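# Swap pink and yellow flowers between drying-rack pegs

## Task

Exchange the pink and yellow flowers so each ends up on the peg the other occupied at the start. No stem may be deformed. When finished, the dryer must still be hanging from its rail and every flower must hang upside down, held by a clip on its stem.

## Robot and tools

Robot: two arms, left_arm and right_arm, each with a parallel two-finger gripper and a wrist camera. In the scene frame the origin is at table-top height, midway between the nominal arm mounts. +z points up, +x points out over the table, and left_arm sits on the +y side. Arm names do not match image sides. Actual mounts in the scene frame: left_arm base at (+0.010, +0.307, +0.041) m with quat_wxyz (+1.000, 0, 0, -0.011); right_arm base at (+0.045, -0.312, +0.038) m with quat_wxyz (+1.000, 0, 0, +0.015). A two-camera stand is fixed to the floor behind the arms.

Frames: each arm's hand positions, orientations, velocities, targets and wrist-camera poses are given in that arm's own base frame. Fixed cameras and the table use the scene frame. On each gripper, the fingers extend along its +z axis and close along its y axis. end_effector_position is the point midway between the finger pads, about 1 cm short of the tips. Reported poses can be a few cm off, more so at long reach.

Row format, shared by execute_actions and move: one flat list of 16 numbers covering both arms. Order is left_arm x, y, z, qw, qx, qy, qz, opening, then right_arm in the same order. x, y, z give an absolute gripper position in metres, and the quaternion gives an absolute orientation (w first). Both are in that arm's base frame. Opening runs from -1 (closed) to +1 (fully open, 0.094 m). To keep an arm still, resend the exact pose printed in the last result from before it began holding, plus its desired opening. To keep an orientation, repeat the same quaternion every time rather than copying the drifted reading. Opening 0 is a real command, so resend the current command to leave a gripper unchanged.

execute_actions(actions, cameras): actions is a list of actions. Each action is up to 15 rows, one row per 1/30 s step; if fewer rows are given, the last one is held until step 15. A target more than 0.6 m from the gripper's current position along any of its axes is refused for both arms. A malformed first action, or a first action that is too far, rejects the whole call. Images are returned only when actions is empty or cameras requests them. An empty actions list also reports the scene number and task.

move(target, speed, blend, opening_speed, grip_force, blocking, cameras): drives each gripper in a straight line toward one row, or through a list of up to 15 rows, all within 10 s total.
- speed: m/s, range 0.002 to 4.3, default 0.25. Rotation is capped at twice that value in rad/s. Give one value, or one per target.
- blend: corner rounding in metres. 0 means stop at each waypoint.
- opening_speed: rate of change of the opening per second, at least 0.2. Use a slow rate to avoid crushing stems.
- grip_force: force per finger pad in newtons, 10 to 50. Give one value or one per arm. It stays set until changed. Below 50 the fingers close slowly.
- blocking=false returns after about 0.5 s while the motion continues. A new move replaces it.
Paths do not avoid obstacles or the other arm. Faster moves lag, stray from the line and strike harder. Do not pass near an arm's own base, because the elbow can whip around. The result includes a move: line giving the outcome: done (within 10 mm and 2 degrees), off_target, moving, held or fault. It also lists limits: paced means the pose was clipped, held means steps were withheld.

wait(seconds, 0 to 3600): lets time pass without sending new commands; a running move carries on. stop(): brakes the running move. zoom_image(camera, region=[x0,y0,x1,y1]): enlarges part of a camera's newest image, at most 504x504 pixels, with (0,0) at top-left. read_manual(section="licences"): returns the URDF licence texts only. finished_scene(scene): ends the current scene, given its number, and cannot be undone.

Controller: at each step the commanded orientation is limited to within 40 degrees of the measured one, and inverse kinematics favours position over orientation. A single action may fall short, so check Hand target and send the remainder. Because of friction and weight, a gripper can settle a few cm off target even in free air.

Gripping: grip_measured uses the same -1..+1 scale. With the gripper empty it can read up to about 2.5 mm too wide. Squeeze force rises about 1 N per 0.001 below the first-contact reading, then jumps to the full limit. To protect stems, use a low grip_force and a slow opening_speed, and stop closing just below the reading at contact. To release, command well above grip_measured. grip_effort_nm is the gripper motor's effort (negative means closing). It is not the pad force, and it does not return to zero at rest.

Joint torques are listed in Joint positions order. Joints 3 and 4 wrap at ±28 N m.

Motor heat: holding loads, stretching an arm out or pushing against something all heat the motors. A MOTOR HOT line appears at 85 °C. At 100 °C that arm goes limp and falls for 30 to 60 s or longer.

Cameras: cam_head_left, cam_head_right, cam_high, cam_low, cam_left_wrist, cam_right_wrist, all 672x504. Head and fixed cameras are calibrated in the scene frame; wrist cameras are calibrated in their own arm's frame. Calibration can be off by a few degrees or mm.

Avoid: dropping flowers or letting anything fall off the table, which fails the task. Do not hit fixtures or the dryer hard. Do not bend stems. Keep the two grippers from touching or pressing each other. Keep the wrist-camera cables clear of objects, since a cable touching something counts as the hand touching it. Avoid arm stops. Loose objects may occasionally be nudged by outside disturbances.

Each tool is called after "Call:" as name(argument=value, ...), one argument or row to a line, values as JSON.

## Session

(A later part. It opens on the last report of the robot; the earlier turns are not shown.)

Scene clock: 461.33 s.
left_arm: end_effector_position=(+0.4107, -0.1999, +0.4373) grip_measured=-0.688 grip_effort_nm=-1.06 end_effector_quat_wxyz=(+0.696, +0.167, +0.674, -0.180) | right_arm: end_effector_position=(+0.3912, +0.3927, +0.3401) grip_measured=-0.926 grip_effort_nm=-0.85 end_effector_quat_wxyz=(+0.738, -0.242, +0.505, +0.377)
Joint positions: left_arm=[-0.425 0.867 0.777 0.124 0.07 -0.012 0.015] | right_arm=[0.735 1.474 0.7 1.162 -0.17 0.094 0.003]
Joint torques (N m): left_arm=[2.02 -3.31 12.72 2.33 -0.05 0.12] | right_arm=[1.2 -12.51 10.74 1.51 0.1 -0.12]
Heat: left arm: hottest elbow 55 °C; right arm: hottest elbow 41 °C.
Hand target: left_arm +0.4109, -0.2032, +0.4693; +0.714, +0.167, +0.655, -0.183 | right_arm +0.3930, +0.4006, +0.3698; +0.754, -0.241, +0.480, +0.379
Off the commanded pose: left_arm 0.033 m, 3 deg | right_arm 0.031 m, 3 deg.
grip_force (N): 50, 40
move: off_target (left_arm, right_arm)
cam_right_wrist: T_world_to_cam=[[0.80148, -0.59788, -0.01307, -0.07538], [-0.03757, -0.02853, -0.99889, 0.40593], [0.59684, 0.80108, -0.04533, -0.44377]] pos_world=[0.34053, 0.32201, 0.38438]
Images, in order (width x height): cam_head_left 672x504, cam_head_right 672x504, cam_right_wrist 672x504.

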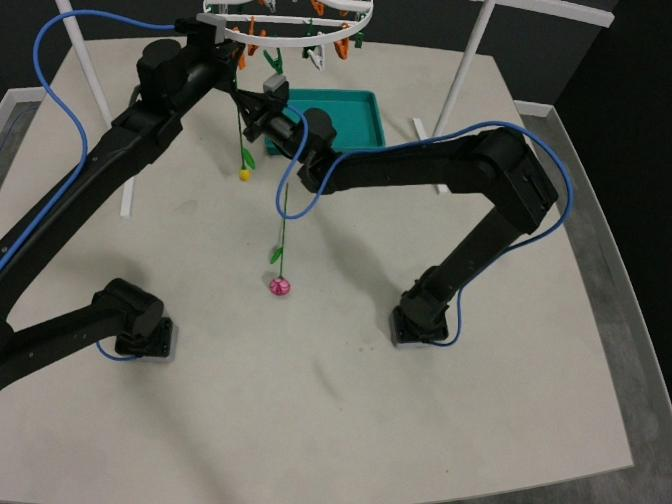

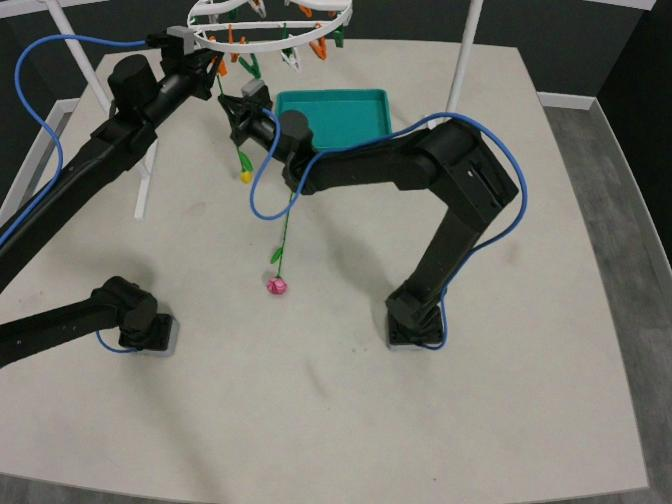

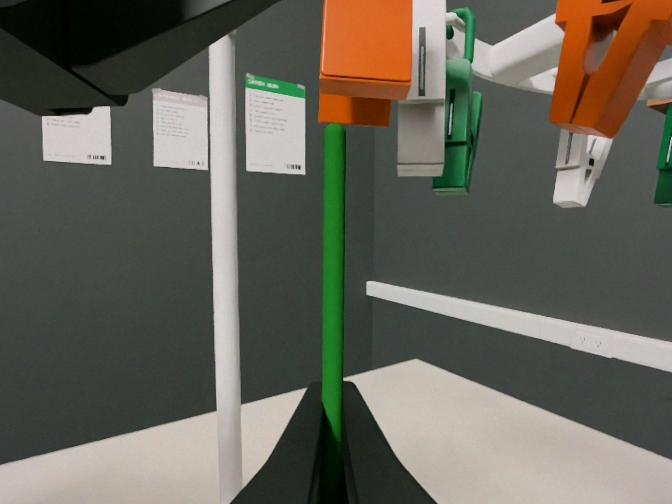

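Call:
move(
  target=[
    [0.4125,-0.204,0.47,0.7143,0.1674,0.6545,-0.1827,-0.9,0.3965,0.3975,0.370,0.7538,-0.241,0.4802,0.3783,-1],
  ],
  speed=0.04,
  cameras=["cam_right_wrist","cam_head_left","cam_head_right"],
)

Call:
zoom_image(
  camera="cam_head_left",
  region=[190, 20, 290, 120],
)

Call:
zoom_image(
  camera="cam_head_right",
  region=[170, 20, 270, 120],
)

Call:
zoom_image(
  camera="cam_right_wrist",
  region=[230, 0, 450, 200],
)

Scene clock: 467.77 s.
left_arm: end_effector_position=(+0.4107, -0.1999, +0.4373) grip_measured=-0.688 grip_effort_nm=-1.06 end_effector_quat_wxyz=(+0.696, +0.167, +0.674, -0.180) | right_arm: end_effector_position=(+0.3903, +0.3934, +0.3400) grip_measured=-0.926 grip_effort_nm=-0.85 end_effector_quat_wxyz=(+0.737, -0.244, +0.504, +0.378)
Joint positions: left_arm=[-0.425 0.867 0.777 0.124 0.07 -0.012 0.015] | right_arm=[0.735 1.474 0.7 1.162 -0.177 0.094 0.003]
Joint torques (N m): left_arm=[2.02 -3.31 12.72 2.35 -0.05 0.12] | right_arm=[0.5 -12.69 10.54 1.57 -0.05 -0.08]
Heat: left arm: hottest elbow 55 °C; right arm: hottest elbow 43 °C.
Hand target: left_arm +0.4109, -0.2032, +0.4693; +0.714, +0.167, +0.655, -0.183 | right_arm +0.3951, +0.3964, +0.3697; +0.754, -0.241, +0.480, +0.378
Off the commanded pose: left_arm 0.033 m, 3 deg | right_arm 0.031 m, 3 deg.
grip_force (N): 50, 40
move: off_target (left_arm, right_arm)
cam_right_wrist: T_world_to_cam=[[0.80506, -0.5931, -0.01065, -0.07837], [-0.03577, -0.03062, -0.99889, 0.40599], [0.59211, 0.80455, -0.04587, -0.44318]] pos_world=[0.34003, 0.32251, 0.38438]
Images, in order (width x height): cam_head_left 672x504, cam_head_right 672x504, cam_right_wrist 672x504.

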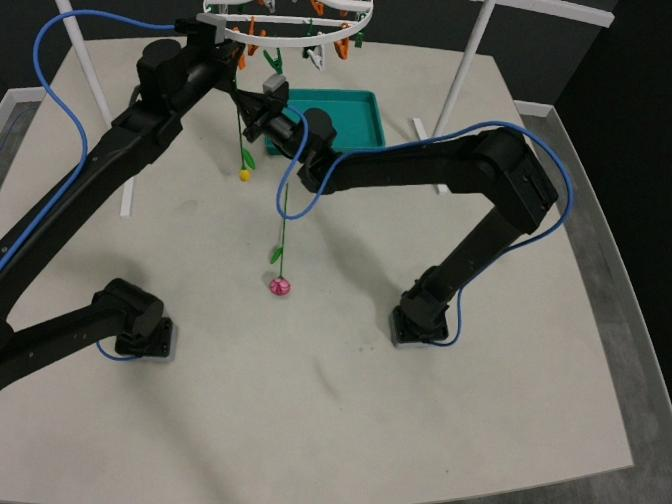

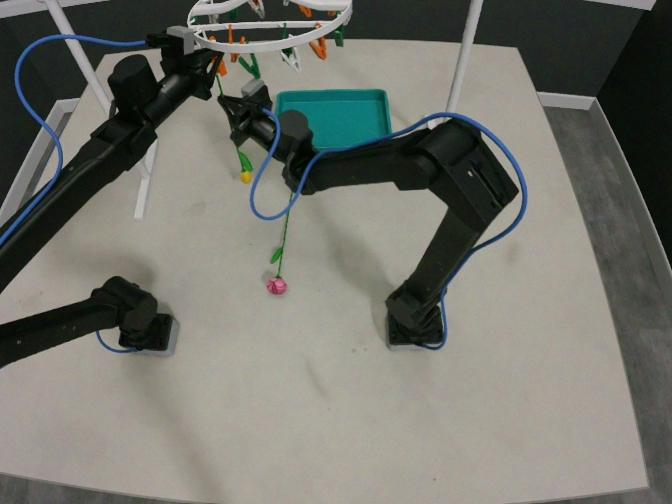

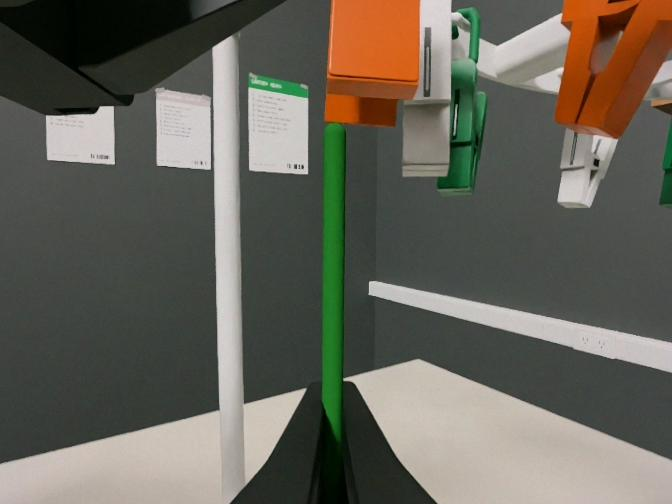

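Scaled by 5.040 from the camera's image (finer frame: 960x720).

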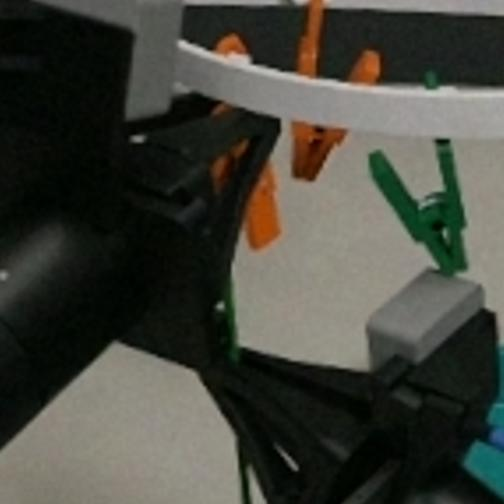

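Scaled by 5.040 from the camera's image (finer frame: 960x720).

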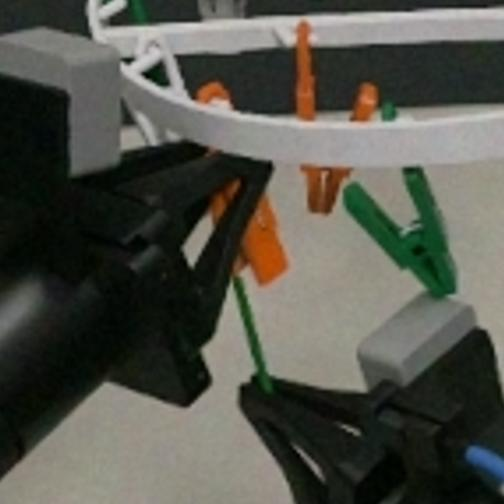

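Scaled by 2.291 from the camera's image (finer frame: 960x720).

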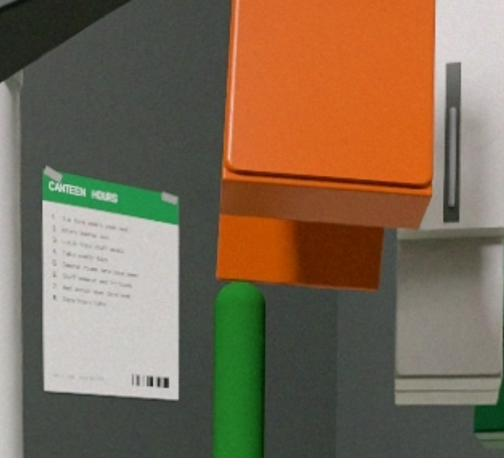

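Call:
move(
  target=[
    [0.4125,-0.204,0.47,0.7143,0.1674,0.6545,-0.1827,-0.9,0.4002,0.390,0.370,0.7538,-0.241,0.4802,0.3783,-1],
  ],
  speed=0.04,
  cameras=["cam_right_wrist","cam_head_left","cam_head_right"],
)

Call:
zoom_image(
  camera="cam_head_left",
  region=[190, 20, 290, 120],
)

Call:
zoom_image(
  camera="cam_head_right",
  region=[170, 20, 270, 120],
)

Call:
zoom_image(
  camera="cam_right_wrist",
  region=[230, 0, 450, 200],
)

Scene clock: 474.03 s.
left_arm: end_effector_position=(+0.4107, -0.1999, +0.4373) grip_measured=-0.688 grip_effort_nm=-1.06 end_effector_quat_wxyz=(+0.696, +0.167, +0.674, -0.180) | right_arm: end_effector_position=(+0.3926, +0.3891, +0.3423) grip_measured=-0.926 grip_effort_nm=-0.85 end_effector_quat_wxyz=(+0.739, -0.247, +0.501, +0.378)
Joint positions: left_arm=[-0.425 0.867 0.777 0.124 0.07 -0.012 0.015] | right_arm=[0.721 1.469 0.7 1.162 -0.194 0.094 0.003]
Joint torques (N m): left_arm=[2.02 -3.37 12.71 2.32 -0.05 0.12] | right_arm=[-0.03 -12.69 10.15 1.69 -0.04 0.03]
Heat: left arm: hottest elbow 56 °C; right arm: hottest elbow 44 °C.
Hand target: left_arm +0.4109, -0.2032, +0.4693; +0.714, +0.167, +0.655, -0.183 | right_arm +0.3991, +0.3889, +0.3698; +0.754, -0.241, +0.480, +0.378
Off the commanded pose: left_arm 0.033 m, 3 deg | right_arm 0.029 m, 3 deg.
grip_force (N): 50, 40
move: off_target (left_arm, right_arm)
cam_right_wrist: T_world_to_cam=[[0.80654, -0.59118, -0.00299, -0.08674], [-0.02769, -0.03273, -0.99908, 0.40583], [0.59054, 0.80588, -0.04276, -0.44202]] pos_world=[0.34223, 0.31822, 0.38629]
Images, in order (width x height): cam_head_left 672x504, cam_head_right 672x504, cam_right_wrist 672x504.

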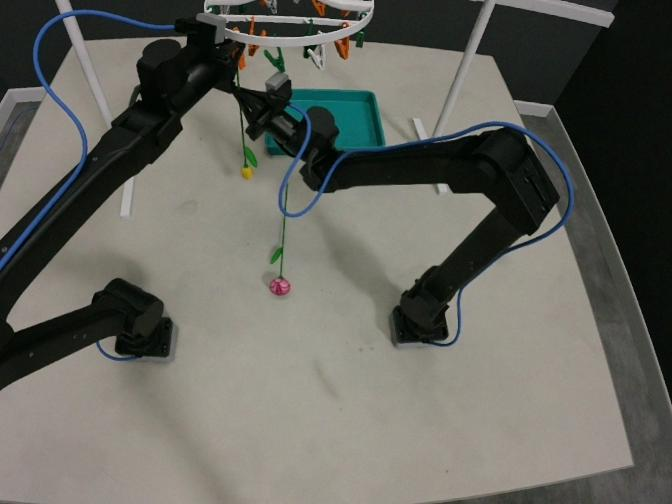

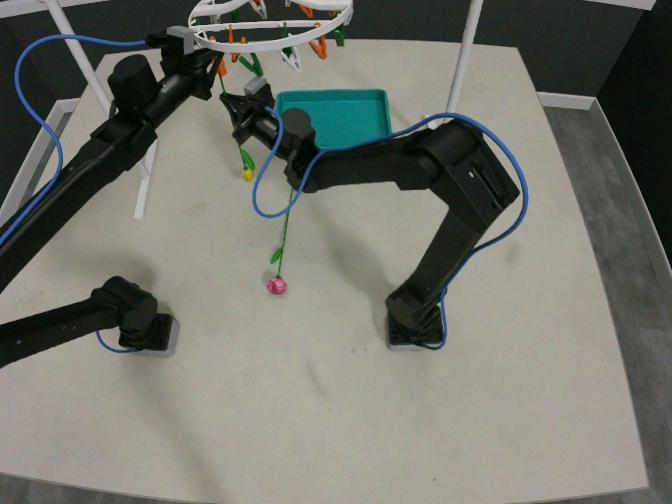

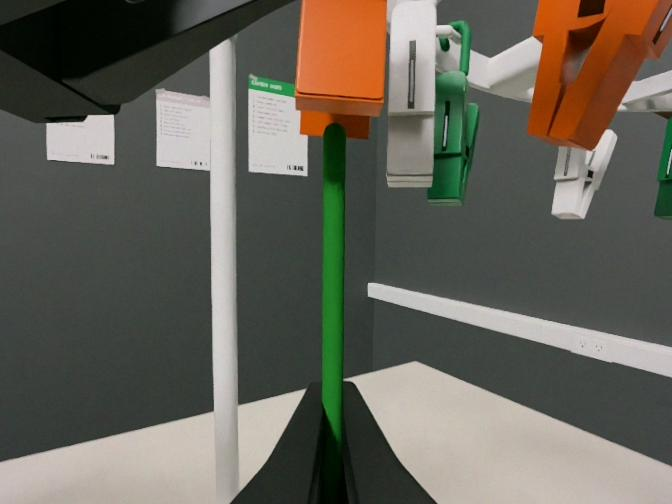

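Scaled by 5.040 from the camera's image (finer frame: 960x720).

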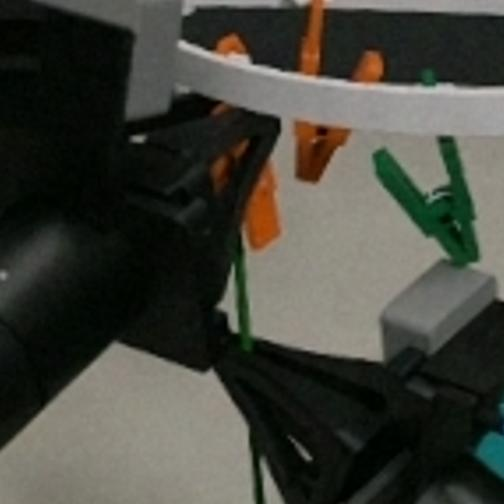

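Scaled by 5.040 from the camera's image (finer frame: 960x720).

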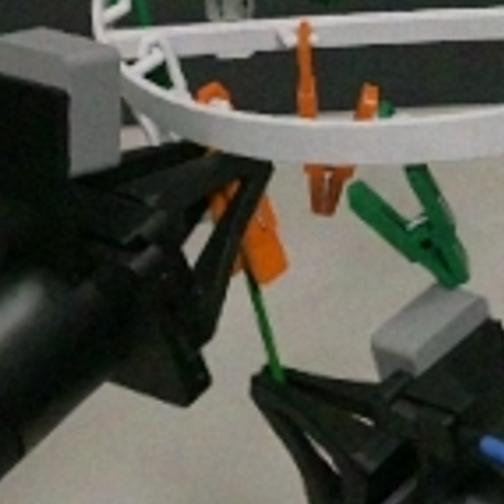

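Scaled by 2.291 from the camera's image (finer frame: 960x720).

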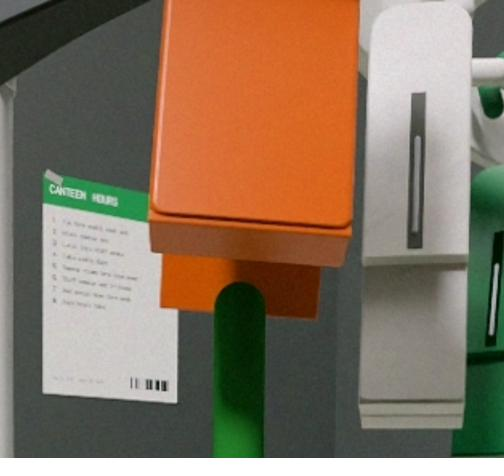

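Call:
move(
  target=[
    [0.4125,-0.204,0.47,0.7143,0.1674,0.6545,-0.1827,-0.9,0.4002,0.390,0.388,0.7538,-0.241,0.4802,0.3783,-1],
  ],
  speed=0.03,
  cameras=["cam_right_wrist","cam_head_left","cam_head_right"],
)

Call:
zoom_image(
  camera="cam_head_right",
  region=[170, 20, 270, 120],
)

Call:
zoom_image(
  camera="cam_right_wrist",
  region=[230, 0, 450, 200],
)

Scene clock: 478.93 s.
left_arm: end_effector_position=(+0.4107, -0.1999, +0.4373) grip_measured=-0.688 grip_effort_nm=-1.06 end_effector_quat_wxyz=(+0.696, +0.167, +0.674, -0.180) | right_arm: end_effector_position=(+0.3904, +0.3873, +0.3493) grip_measured=-0.926 grip_effort_nm=-0.85 end_effector_quat_wxyz=(+0.733, -0.249, +0.508, +0.376)
Joint positions: left_arm=[-0.425 0.867 0.777 0.124 0.07 -0.012 0.015] | right_arm=[0.721 1.432 0.7 1.106 -0.195 0.094 0.003]
Joint torques (N m): left_arm=[2.02 -3.31 12.72 2.33 -0.05 0.12] | right_arm=[-0.21 -12.51 11.67 1.55 -0.05 0.03]
Heat: left arm: hottest elbow 56 °C; right arm: hottest elbow 45 °C.
Hand target: left_arm +0.4109, -0.2032, +0.4693; +0.714, +0.167, +0.655, -0.183 | right_arm +0.3981, +0.3881, +0.3876; +0.754, -0.241, +0.480, +0.378
Off the commanded pose: left_arm 0.033 m, 3 deg | right_arm 0.040 m, 4 deg.
grip_force (N): 50, 40
move: off_target (left_arm, right_arm)
cam_right_wrist: T_world_to_cam=[[0.80673, -0.59088, -0.0069, -0.08481], [-0.04161, -0.04515, -0.99811, 0.42272], [0.58946, 0.80549, -0.06101, -0.43197]] pos_world=[0.34063, 0.31692, 0.39498]
Images, in order (width x height): cam_head_left 672x504, cam_head_right 672x504, cam_right_wrist 672x504.

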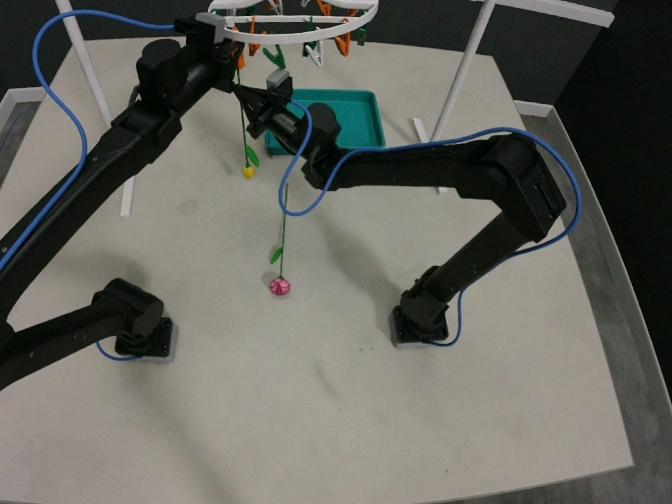

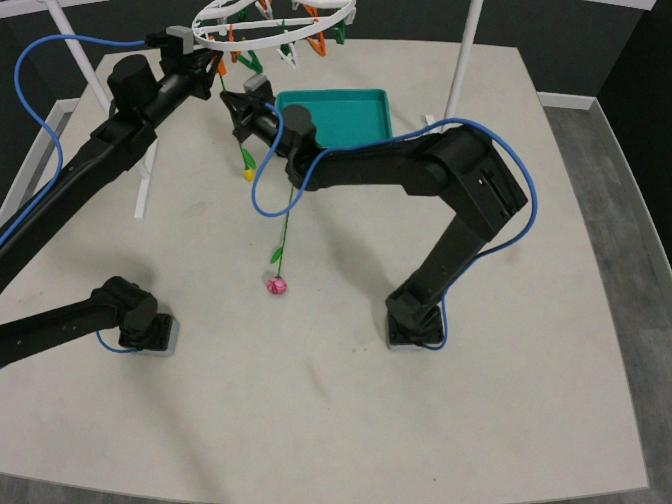

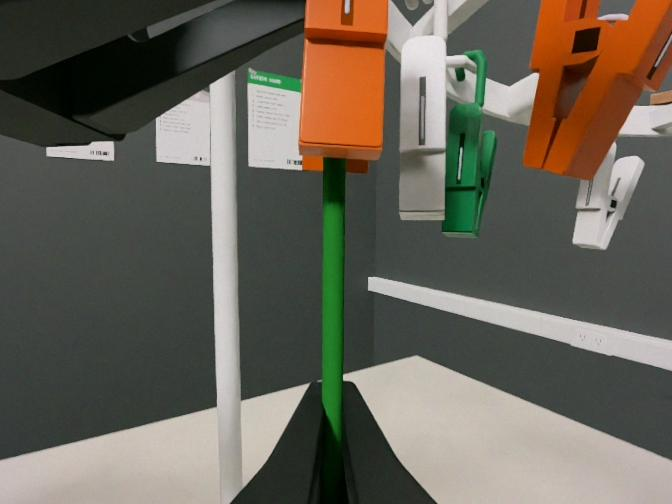

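Scaled by 5.040 from the camera's image (finer frame: 960x720).

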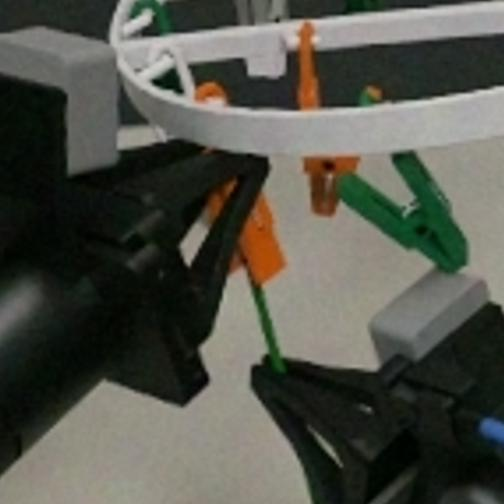

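Scaled by 2.291 from the camera's image (finer frame: 960x720).

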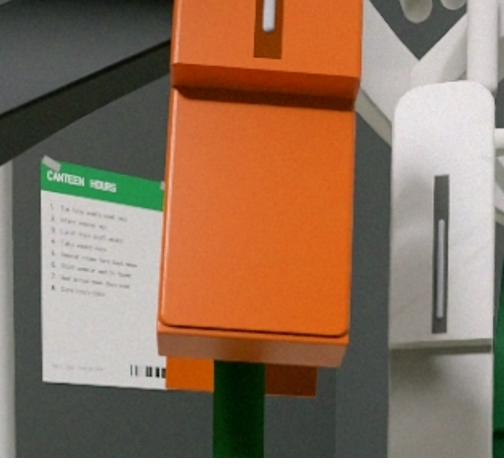

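Call:
move(
  target=[
    [0.4125,-0.204,0.47,0.7143,0.1674,0.6545,-0.1827,-0.9,0.4002,0.390,0.395,0.7701,-0.2276,0.4536,0.3864,-1],
  ],
  speed=0.03,
  cameras=["cam_right_wrist","cam_left_wrist","cam_head_right","cam_high"],
)

Call:
zoom_image(
  camera="cam_head_right",
  region=[170, 20, 270, 120],
)

Call:
zoom_image(
  camera="cam_right_wrist",
  region=[230, 0, 450, 200],
)

Scene clock: 484.53 s.
left_arm: end_effector_position=(+0.4106, -0.2002, +0.4388) grip_measured=-0.688 grip_effort_nm=-1.06 end_effector_quat_wxyz=(+0.697, +0.167, +0.674, -0.180) | right_arm: end_effector_position=(+0.3903, +0.3860, +0.3627) grip_measured=-0.926 grip_effort_nm=-0.85 end_effector_quat_wxyz=(+0.752, -0.240, +0.483, +0.380)
Joint positions: left_arm=[-0.426 0.867 0.779 0.124 0.07 -0.012 0.015] | right_arm=[0.721 1.448 0.713 1.176 -0.19 0.095 0.003]
Joint torques (N m): left_arm=[2.08 -3.31 12.6 2.3 -0.05 0.12] | right_arm=[-0.03 -10.7 11.55 2.67 0.13 0.13]
Heat: left arm: hottest elbow 57 °C; right arm: hottest elbow 46 °C.
Hand target: left_arm +0.4110, -0.2033, +0.4694; +0.714, +0.167, +0.655, -0.183 | right_arm +0.3984, +0.3883, +0.3945; +0.770, -0.228, +0.454, +0.386
Off the commanded pose: left_arm 0.032 m, 3 deg | right_arm 0.034 m, 4 deg.
grip_force (N): 50, 40
move: off_target (left_arm, right_arm)
cam_left_wrist: T_world_to_cam=[[-0.47143, -0.8819, -0.00408, 0.0187], [-0.33993, 0.18597, -0.92188, 0.61913], [0.81376, -0.43321, -0.38746, -0.1585]] pos_world=[0.34826, -0.16731, 0.50943]
cam_right_wrist: T_world_to_cam=[[0.80415, -0.59441, 0.00484, -0.0872], [0.00594, -0.00011, -0.99998, 0.40075], [0.5944, 0.80416, 0.00344, -0.45487]] pos_world=[0.33812, 0.314, 0.40273]
Images, in order (width x height): cam_head_right 672x504, cam_high 672x504, cam_left_wrist 672x504, cam_right_wrist 672x504.

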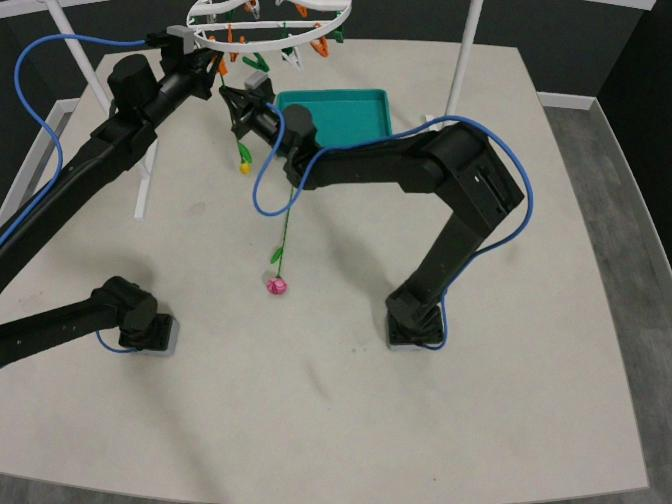

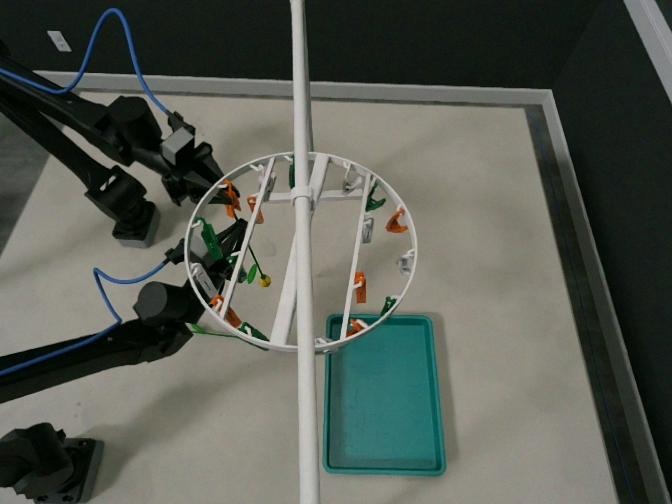

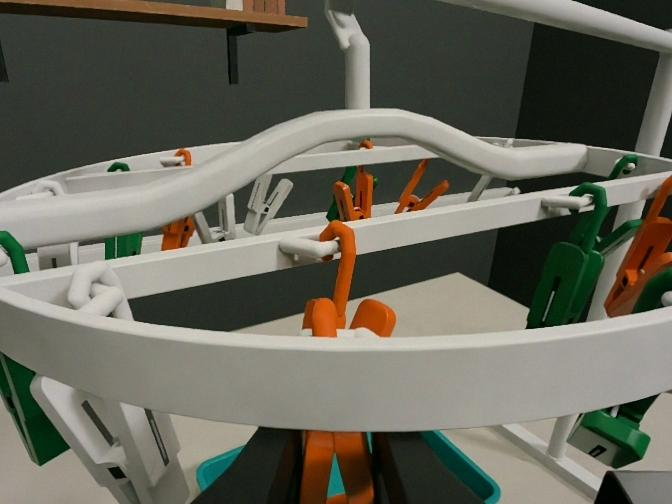

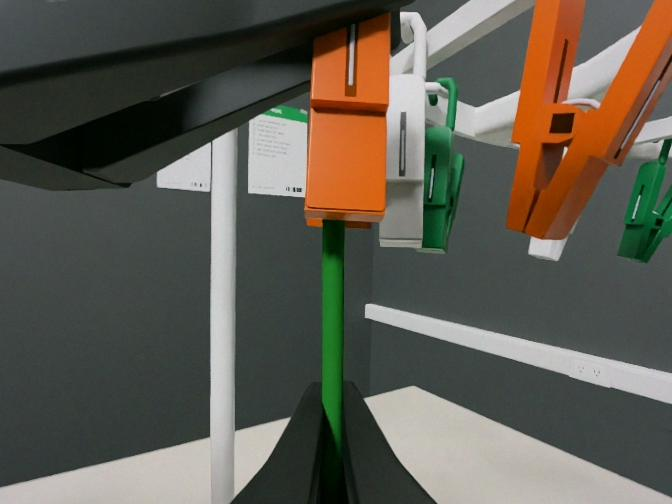

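Scaled by 5.040 from the camera's image (finer frame: 960x720).

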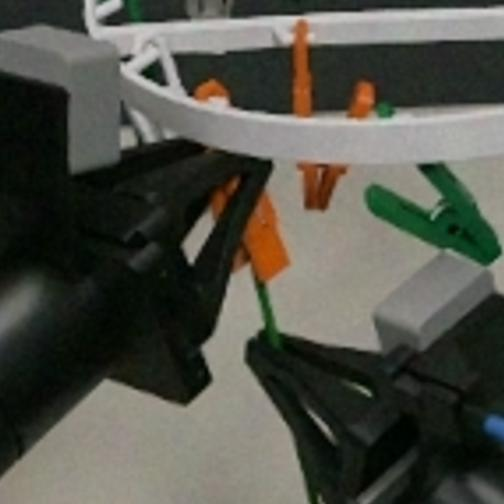

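Scaled by 2.291 from the camera's image (finer frame: 960x720).

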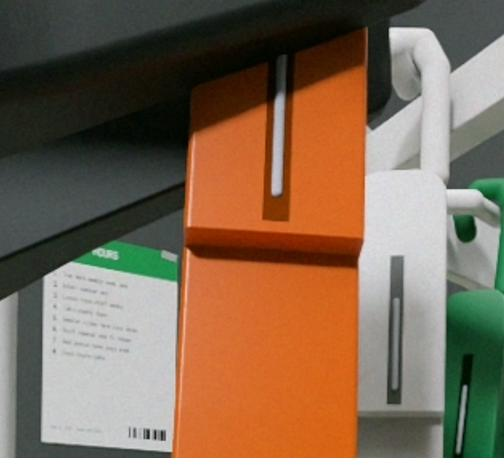

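Call:
move(
  target=[
    [0.4125,-0.204,0.47,0.7143,0.1674,0.6545,-0.1827,-0.2,0.4002,0.390,0.393,0.7701,-0.2276,0.4536,0.3864,-1],
  ],
  opening_speed=0.4,
  cameras=["cam_right_wrist","cam_left_wrist","cam_head_right"],
)

Call:
zoom_image(
  camera="cam_head_right",
  region=[170, 20, 270, 120],
)

Scene clock: 488.93 s.
left_arm: end_effector_position=(+0.4106, -0.2002, +0.4388) grip_measured=-0.203 grip_effort_nm=0.05 end_effector_quat_wxyz=(+0.697, +0.167, +0.674, -0.180) | right_arm: end_effector_position=(+0.3910, +0.3865, +0.3671) grip_measured=-0.926 grip_effort_nm=-0.85 end_effector_quat_wxyz=(+0.756, -0.238, +0.476, +0.381)
Joint positions: left_arm=[-0.426 0.867 0.779 0.124 0.07 -0.012 0.037] | right_arm=[0.721 1.452 0.721 1.188 -0.189 0.095 0.003]
Joint torques (N m): left_arm=[2.14 -3.31 12.6 2.35 -0.05 0.12] | right_arm=[0.09 -10.7 10.89 2.32 0.1 0.13]
Heat: left arm: hottest elbow 59 °C; right arm: hottest elbow 46 °C.
Hand target: left_arm +0.4111, -0.2032, +0.4694; +0.714, +0.167, +0.655, -0.183 | right_arm +0.3990, +0.3888, +0.3925; +0.770, -0.228, +0.454, +0.386
Off the commanded pose: left_arm 0.032 m, 3 deg | right_arm 0.028 m, 3 deg.
grip_force (N): 50, 40
move: off_target (left_arm, right_arm)
cam_left_wrist: T_world_to_cam=[[-0.47143, -0.8819, -0.00408, 0.0187], [-0.33993, 0.18597, -0.92188, 0.61913], [0.81376, -0.43321, -0.38746, -0.1585]] pos_world=[0.34826, -0.16731, 0.50943]
cam_right_wrist: T_world_to_cam=[[0.80364, -0.59506, 0.00798, -0.08827], [0.01783, 0.01068, -0.99978, 0.39627], [0.59485, 0.80361, 0.0192, -0.46137]] pos_world=[0.33831, 0.314, 0.40575]
Images, in order (width x height): cam_head_right 672x504, cam_left_wrist 672x504, cam_right_wrist 672x504.

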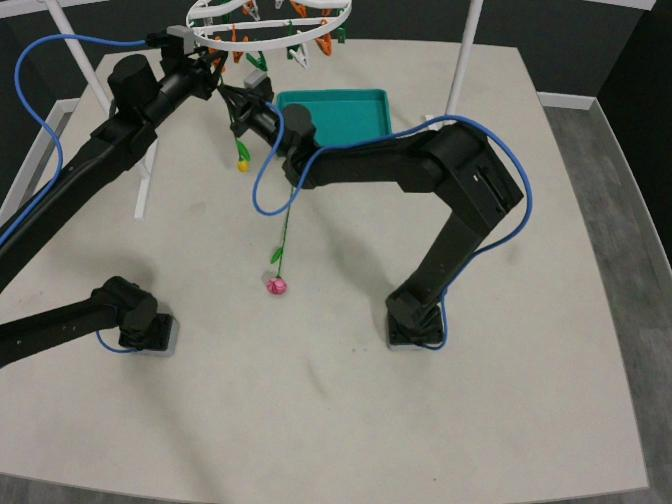

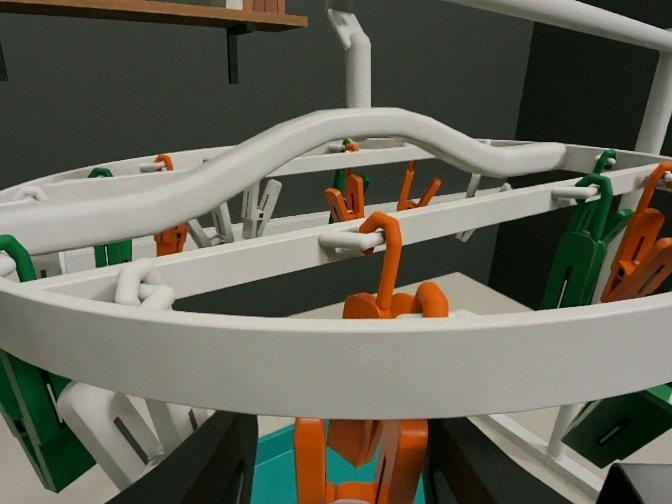

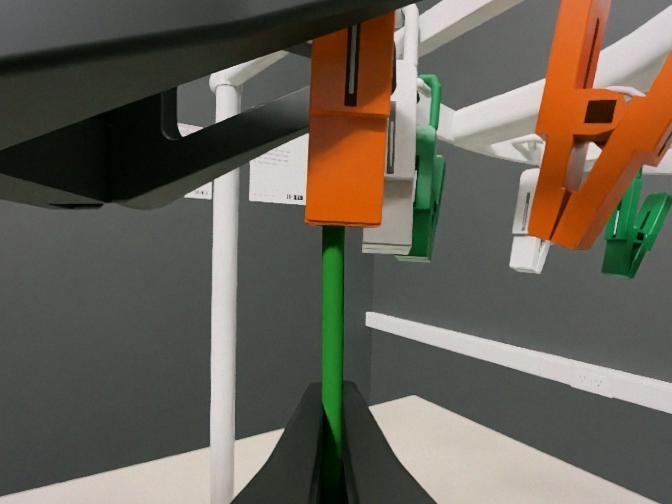

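Scaled by 5.040 from the camera's image (finer frame: 960x720).

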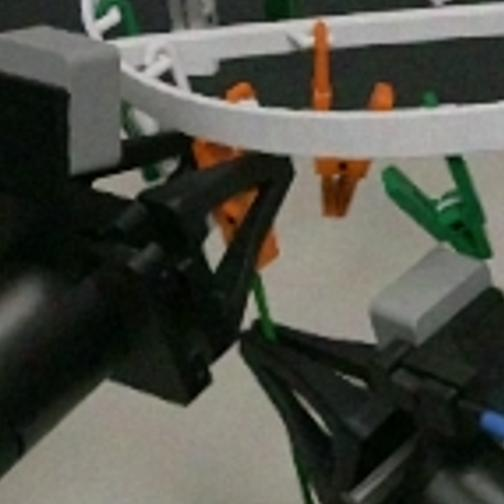

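Call:
move(
  target=[
    [0.335,-0.158,0.455,0.7143,0.1674,0.6545,-0.1827,-0.2,0.4002,0.390,0.385,0.7701,-0.2276,0.4536,0.3864,-1],
    [0.335,-0.158,0.455,0.7143,0.1674,0.6545,-0.1827,-0.2,0.4002,0.390,0.385,0.7701,-0.2276,0.4536,0.3864,-0.3],
    [0.335,-0.158,0.455,0.7143,0.1674,0.6545,-0.1827,-0.2,0.345,0.316,0.375,0.7701,-0.2276,0.4536,0.3864,-0.3],
  ],
  speed=[0.08,0.05,0.08],
  opening_speed=0.5,
  cameras=["all"],
)

Scene clock: 496.90 s.
left_arm: end_effector_position=(+0.3356, -0.1622, +0.4530) grip_measured=-0.202 grip_effort_nm=0.05 end_effector_quat_wxyz=(+0.713, +0.170, +0.655, -0.186) | right_arm: end_effector_position=(+0.3460, +0.3221, +0.3754) grip_measured=-0.301 grip_effort_nm=0.08 end_effector_quat_wxyz=(+0.771, -0.234, +0.454, +0.382)
Joint positions: left_arm=[-0.396 0.592 0.68 -0.002 0.112 -0.012 0.038] | right_arm=[0.664 1.275 0.538 1.253 -0.238 0.117 0.033]
Joint torques (N m): left_arm=[3.31 -1.14 9.24 1.76 0.11 0.08] | right_arm=[-0.32 -8 6.13 2.15 -0.03 0.22]
Heat: left arm: hottest elbow 60 °C; right arm: hottest elbow 45 °C.
Hand target: left_arm +0.3350, -0.1581, +0.4549; +0.714, +0.167, +0.655, -0.183 | right_arm +0.3451, +0.3161, +0.3750; +0.770, -0.228, +0.454, +0.386
Off the commanded pose: left_arm 0.005 m, 1 deg | right_arm 0.006 m, 1 deg.
grip_force (N): 50, 40
move: done; target 2's new opening was sent with right_arm's hand 0.020 m and 2 deg from that target
cam_left_wrist: T_world_to_cam=[[-0.48212, -0.87604, -0.0109, 0.02456], [-0.29435, 0.17369, -0.93978, 0.59052], [0.82518, -0.44987, -0.34159, -0.10277]] pos_world=[0.27046, -0.12729, 0.52013]
cam_right_wrist: T_world_to_cam=[[0.80051, -0.59881, 0.02459, -0.09442], [0.06199, 0.04192, -0.9972, 0.37966], [0.5961, 0.7998, 0.07068, -0.40152]] pos_world=[0.2914, 0.24868, 0.4093]

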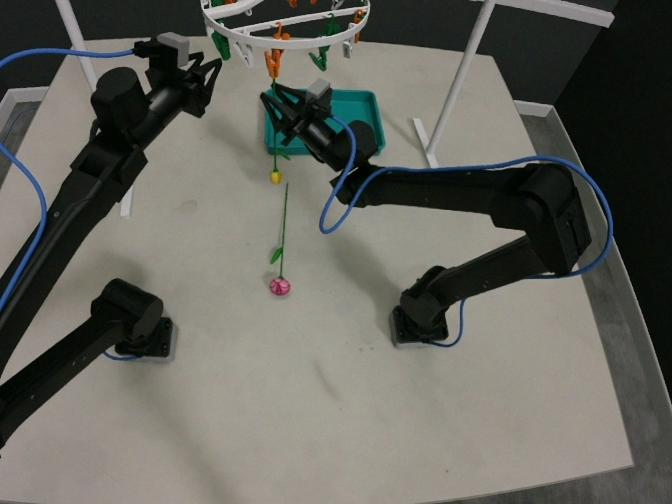

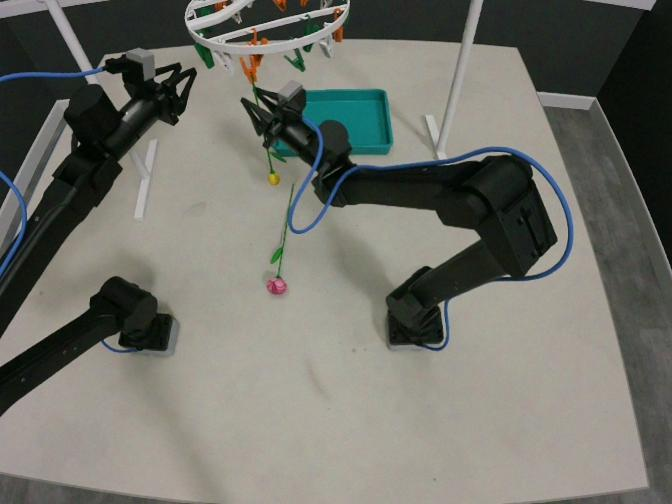

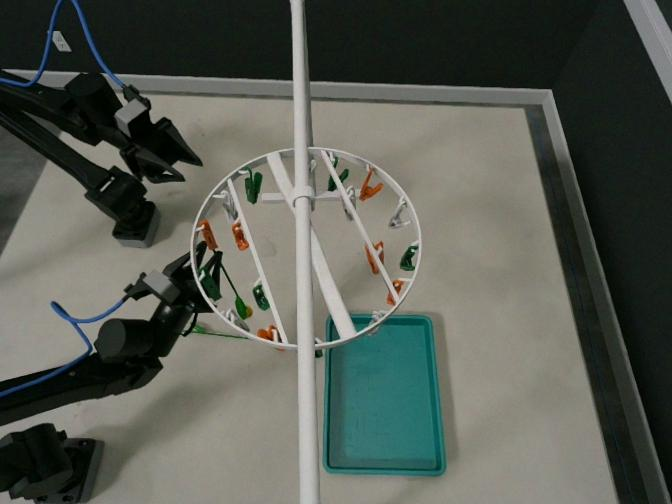

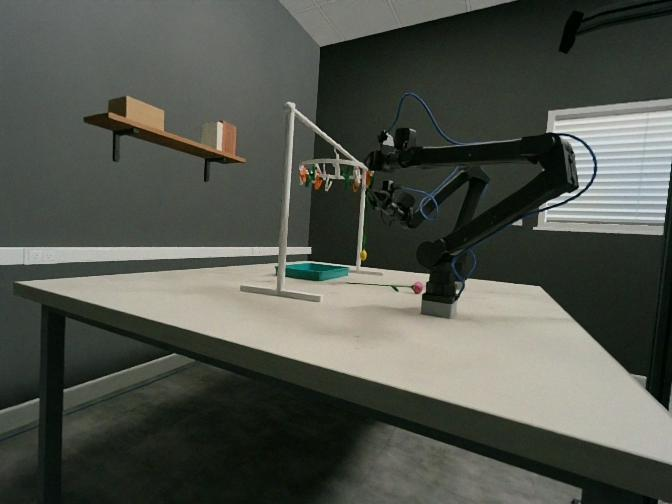

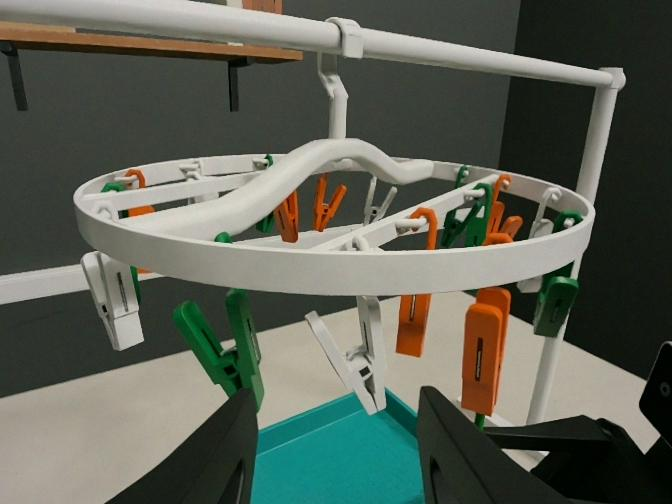

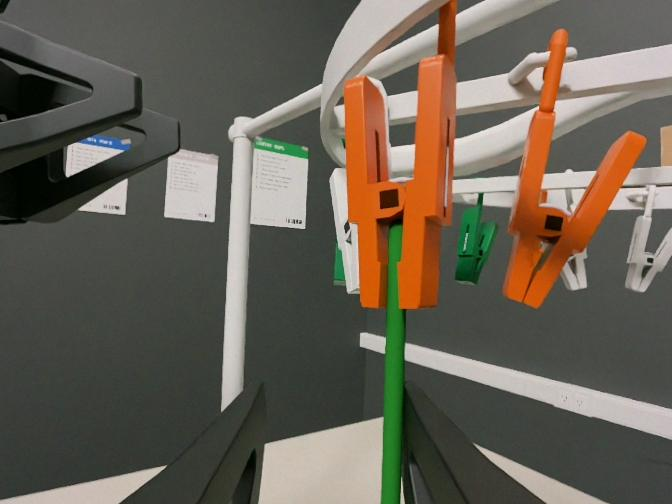

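Call:
move(
  target=[
    [0.335,-0.158,0.455,0.7143,0.1674,0.6545,-0.1827,-0.2,0.345,0.316,0.375,0.7701,-0.2276,0.4536,0.3864,0.3],
    [0.335,-0.158,0.455,0.7143,0.1674,0.6545,-0.1827,-0.2,0.26,0.21,0.36,0.7701,-0.2276,0.4536,0.3864,0.3],
  ],
  speed=[0.05,0.08],
  cameras=["cam_high","cam_head_left","cam_right_wrist","cam_left_wrist"],
)

Scene clock: 503.50 s.
left_arm: end_effector_position=(+0.3356, -0.1622, +0.4530) grip_measured=-0.202 grip_effort_nm=0.05 end_effector_quat_wxyz=(+0.713, +0.170, +0.655, -0.186) | right_arm: end_effector_position=(+0.2598, +0.2133, +0.3656) grip_measured=+0.299 grip_effort_nm=0.08 end_effector_quat_wxyz=(+0.776, -0.233, +0.445, +0.382)
Joint positions: left_arm=[-0.396 0.592 0.68 -0.002 0.112 -0.012 0.038] | right_arm=[0.493 0.826 0.228 1.163 -0.385 0.209 0.061]
Joint torques (N m): left_arm=[3.31 -1.2 9.24 1.76 0.11 0.08] | right_arm=[-0.15 -0.32 6.83 1.22 0.05 0.21]
Heat: left arm: hottest elbow 59 °C; right arm: hottest elbow 44 °C.
Hand target: left_arm +0.3350, -0.1581, +0.4549; +0.714, +0.167, +0.655, -0.183 | right_arm +0.2599, +0.2101, +0.3599; +0.770, -0.228, +0.454, +0.386
Off the commanded pose: left_arm 0.005 m, 1 deg | right_arm 0.006 m, 1 deg.
grip_force (N): 50, 40
move: done
cam_left_wrist: T_world_to_cam=[[-0.48212, -0.87604, -0.0109, 0.02456], [-0.29435, 0.17369, -0.93978, 0.59052], [0.82518, -0.44987, -0.34159, -0.10277]] pos_world=[0.27046, -0.12729, 0.52013]
cam_right_wrist: T_world_to_cam=[[0.80045, -0.59858, 0.03134, -0.09282], [0.07903, 0.05357, -0.99543, 0.37235], [0.59416, 0.79927, 0.09019, -0.26898]] pos_world=[0.20469, 0.13948, 0.39782]
Images, in order (width x height): cam_head_left 672x504, cam_high 672x504, cam_left_wrist 672x504, cam_right_wrist 672x504.

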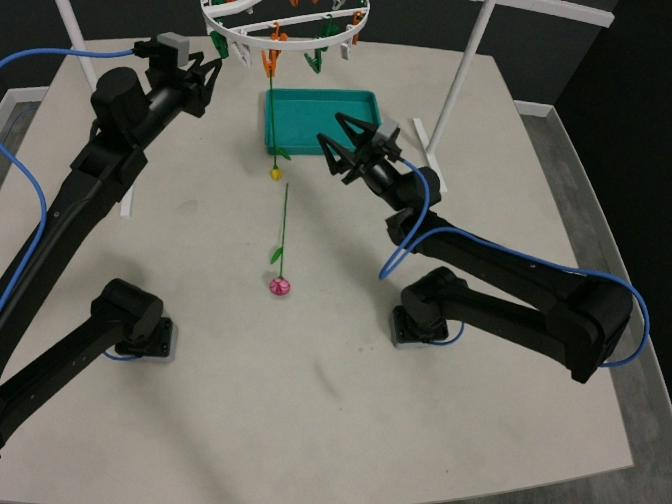

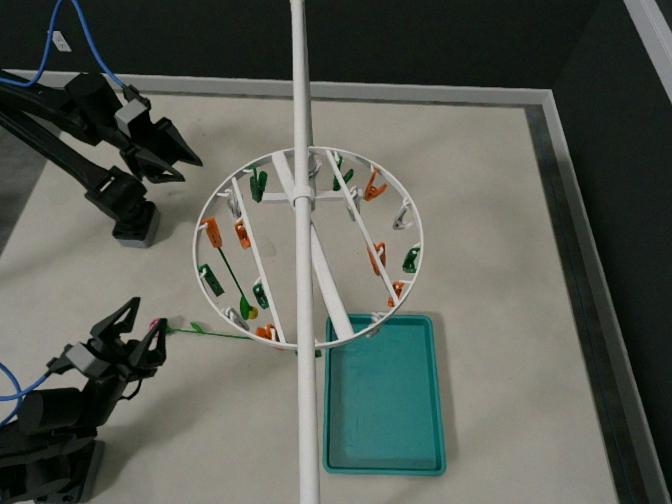

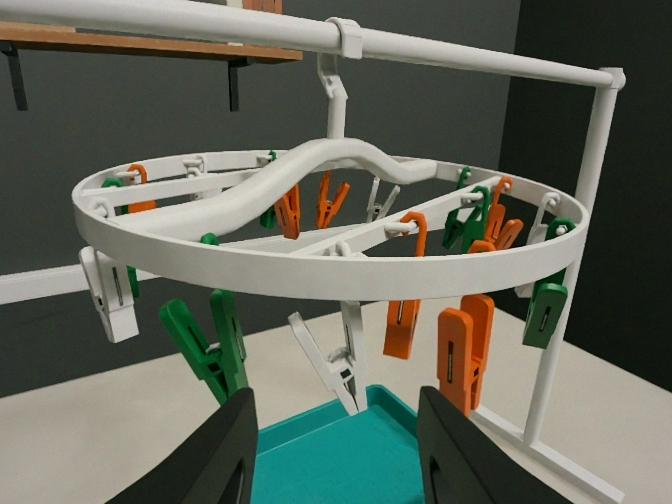

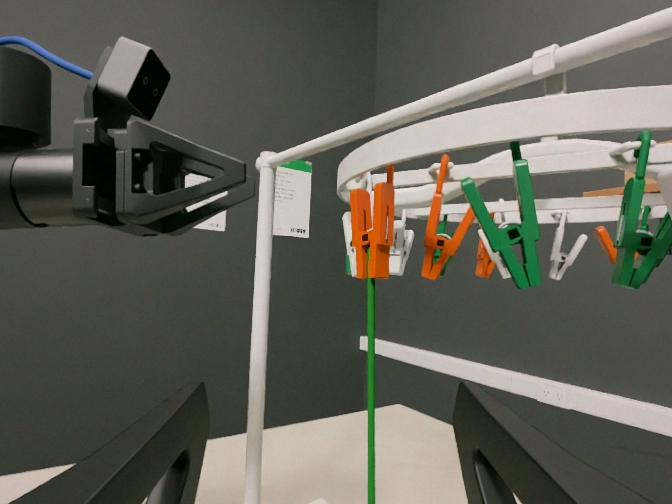

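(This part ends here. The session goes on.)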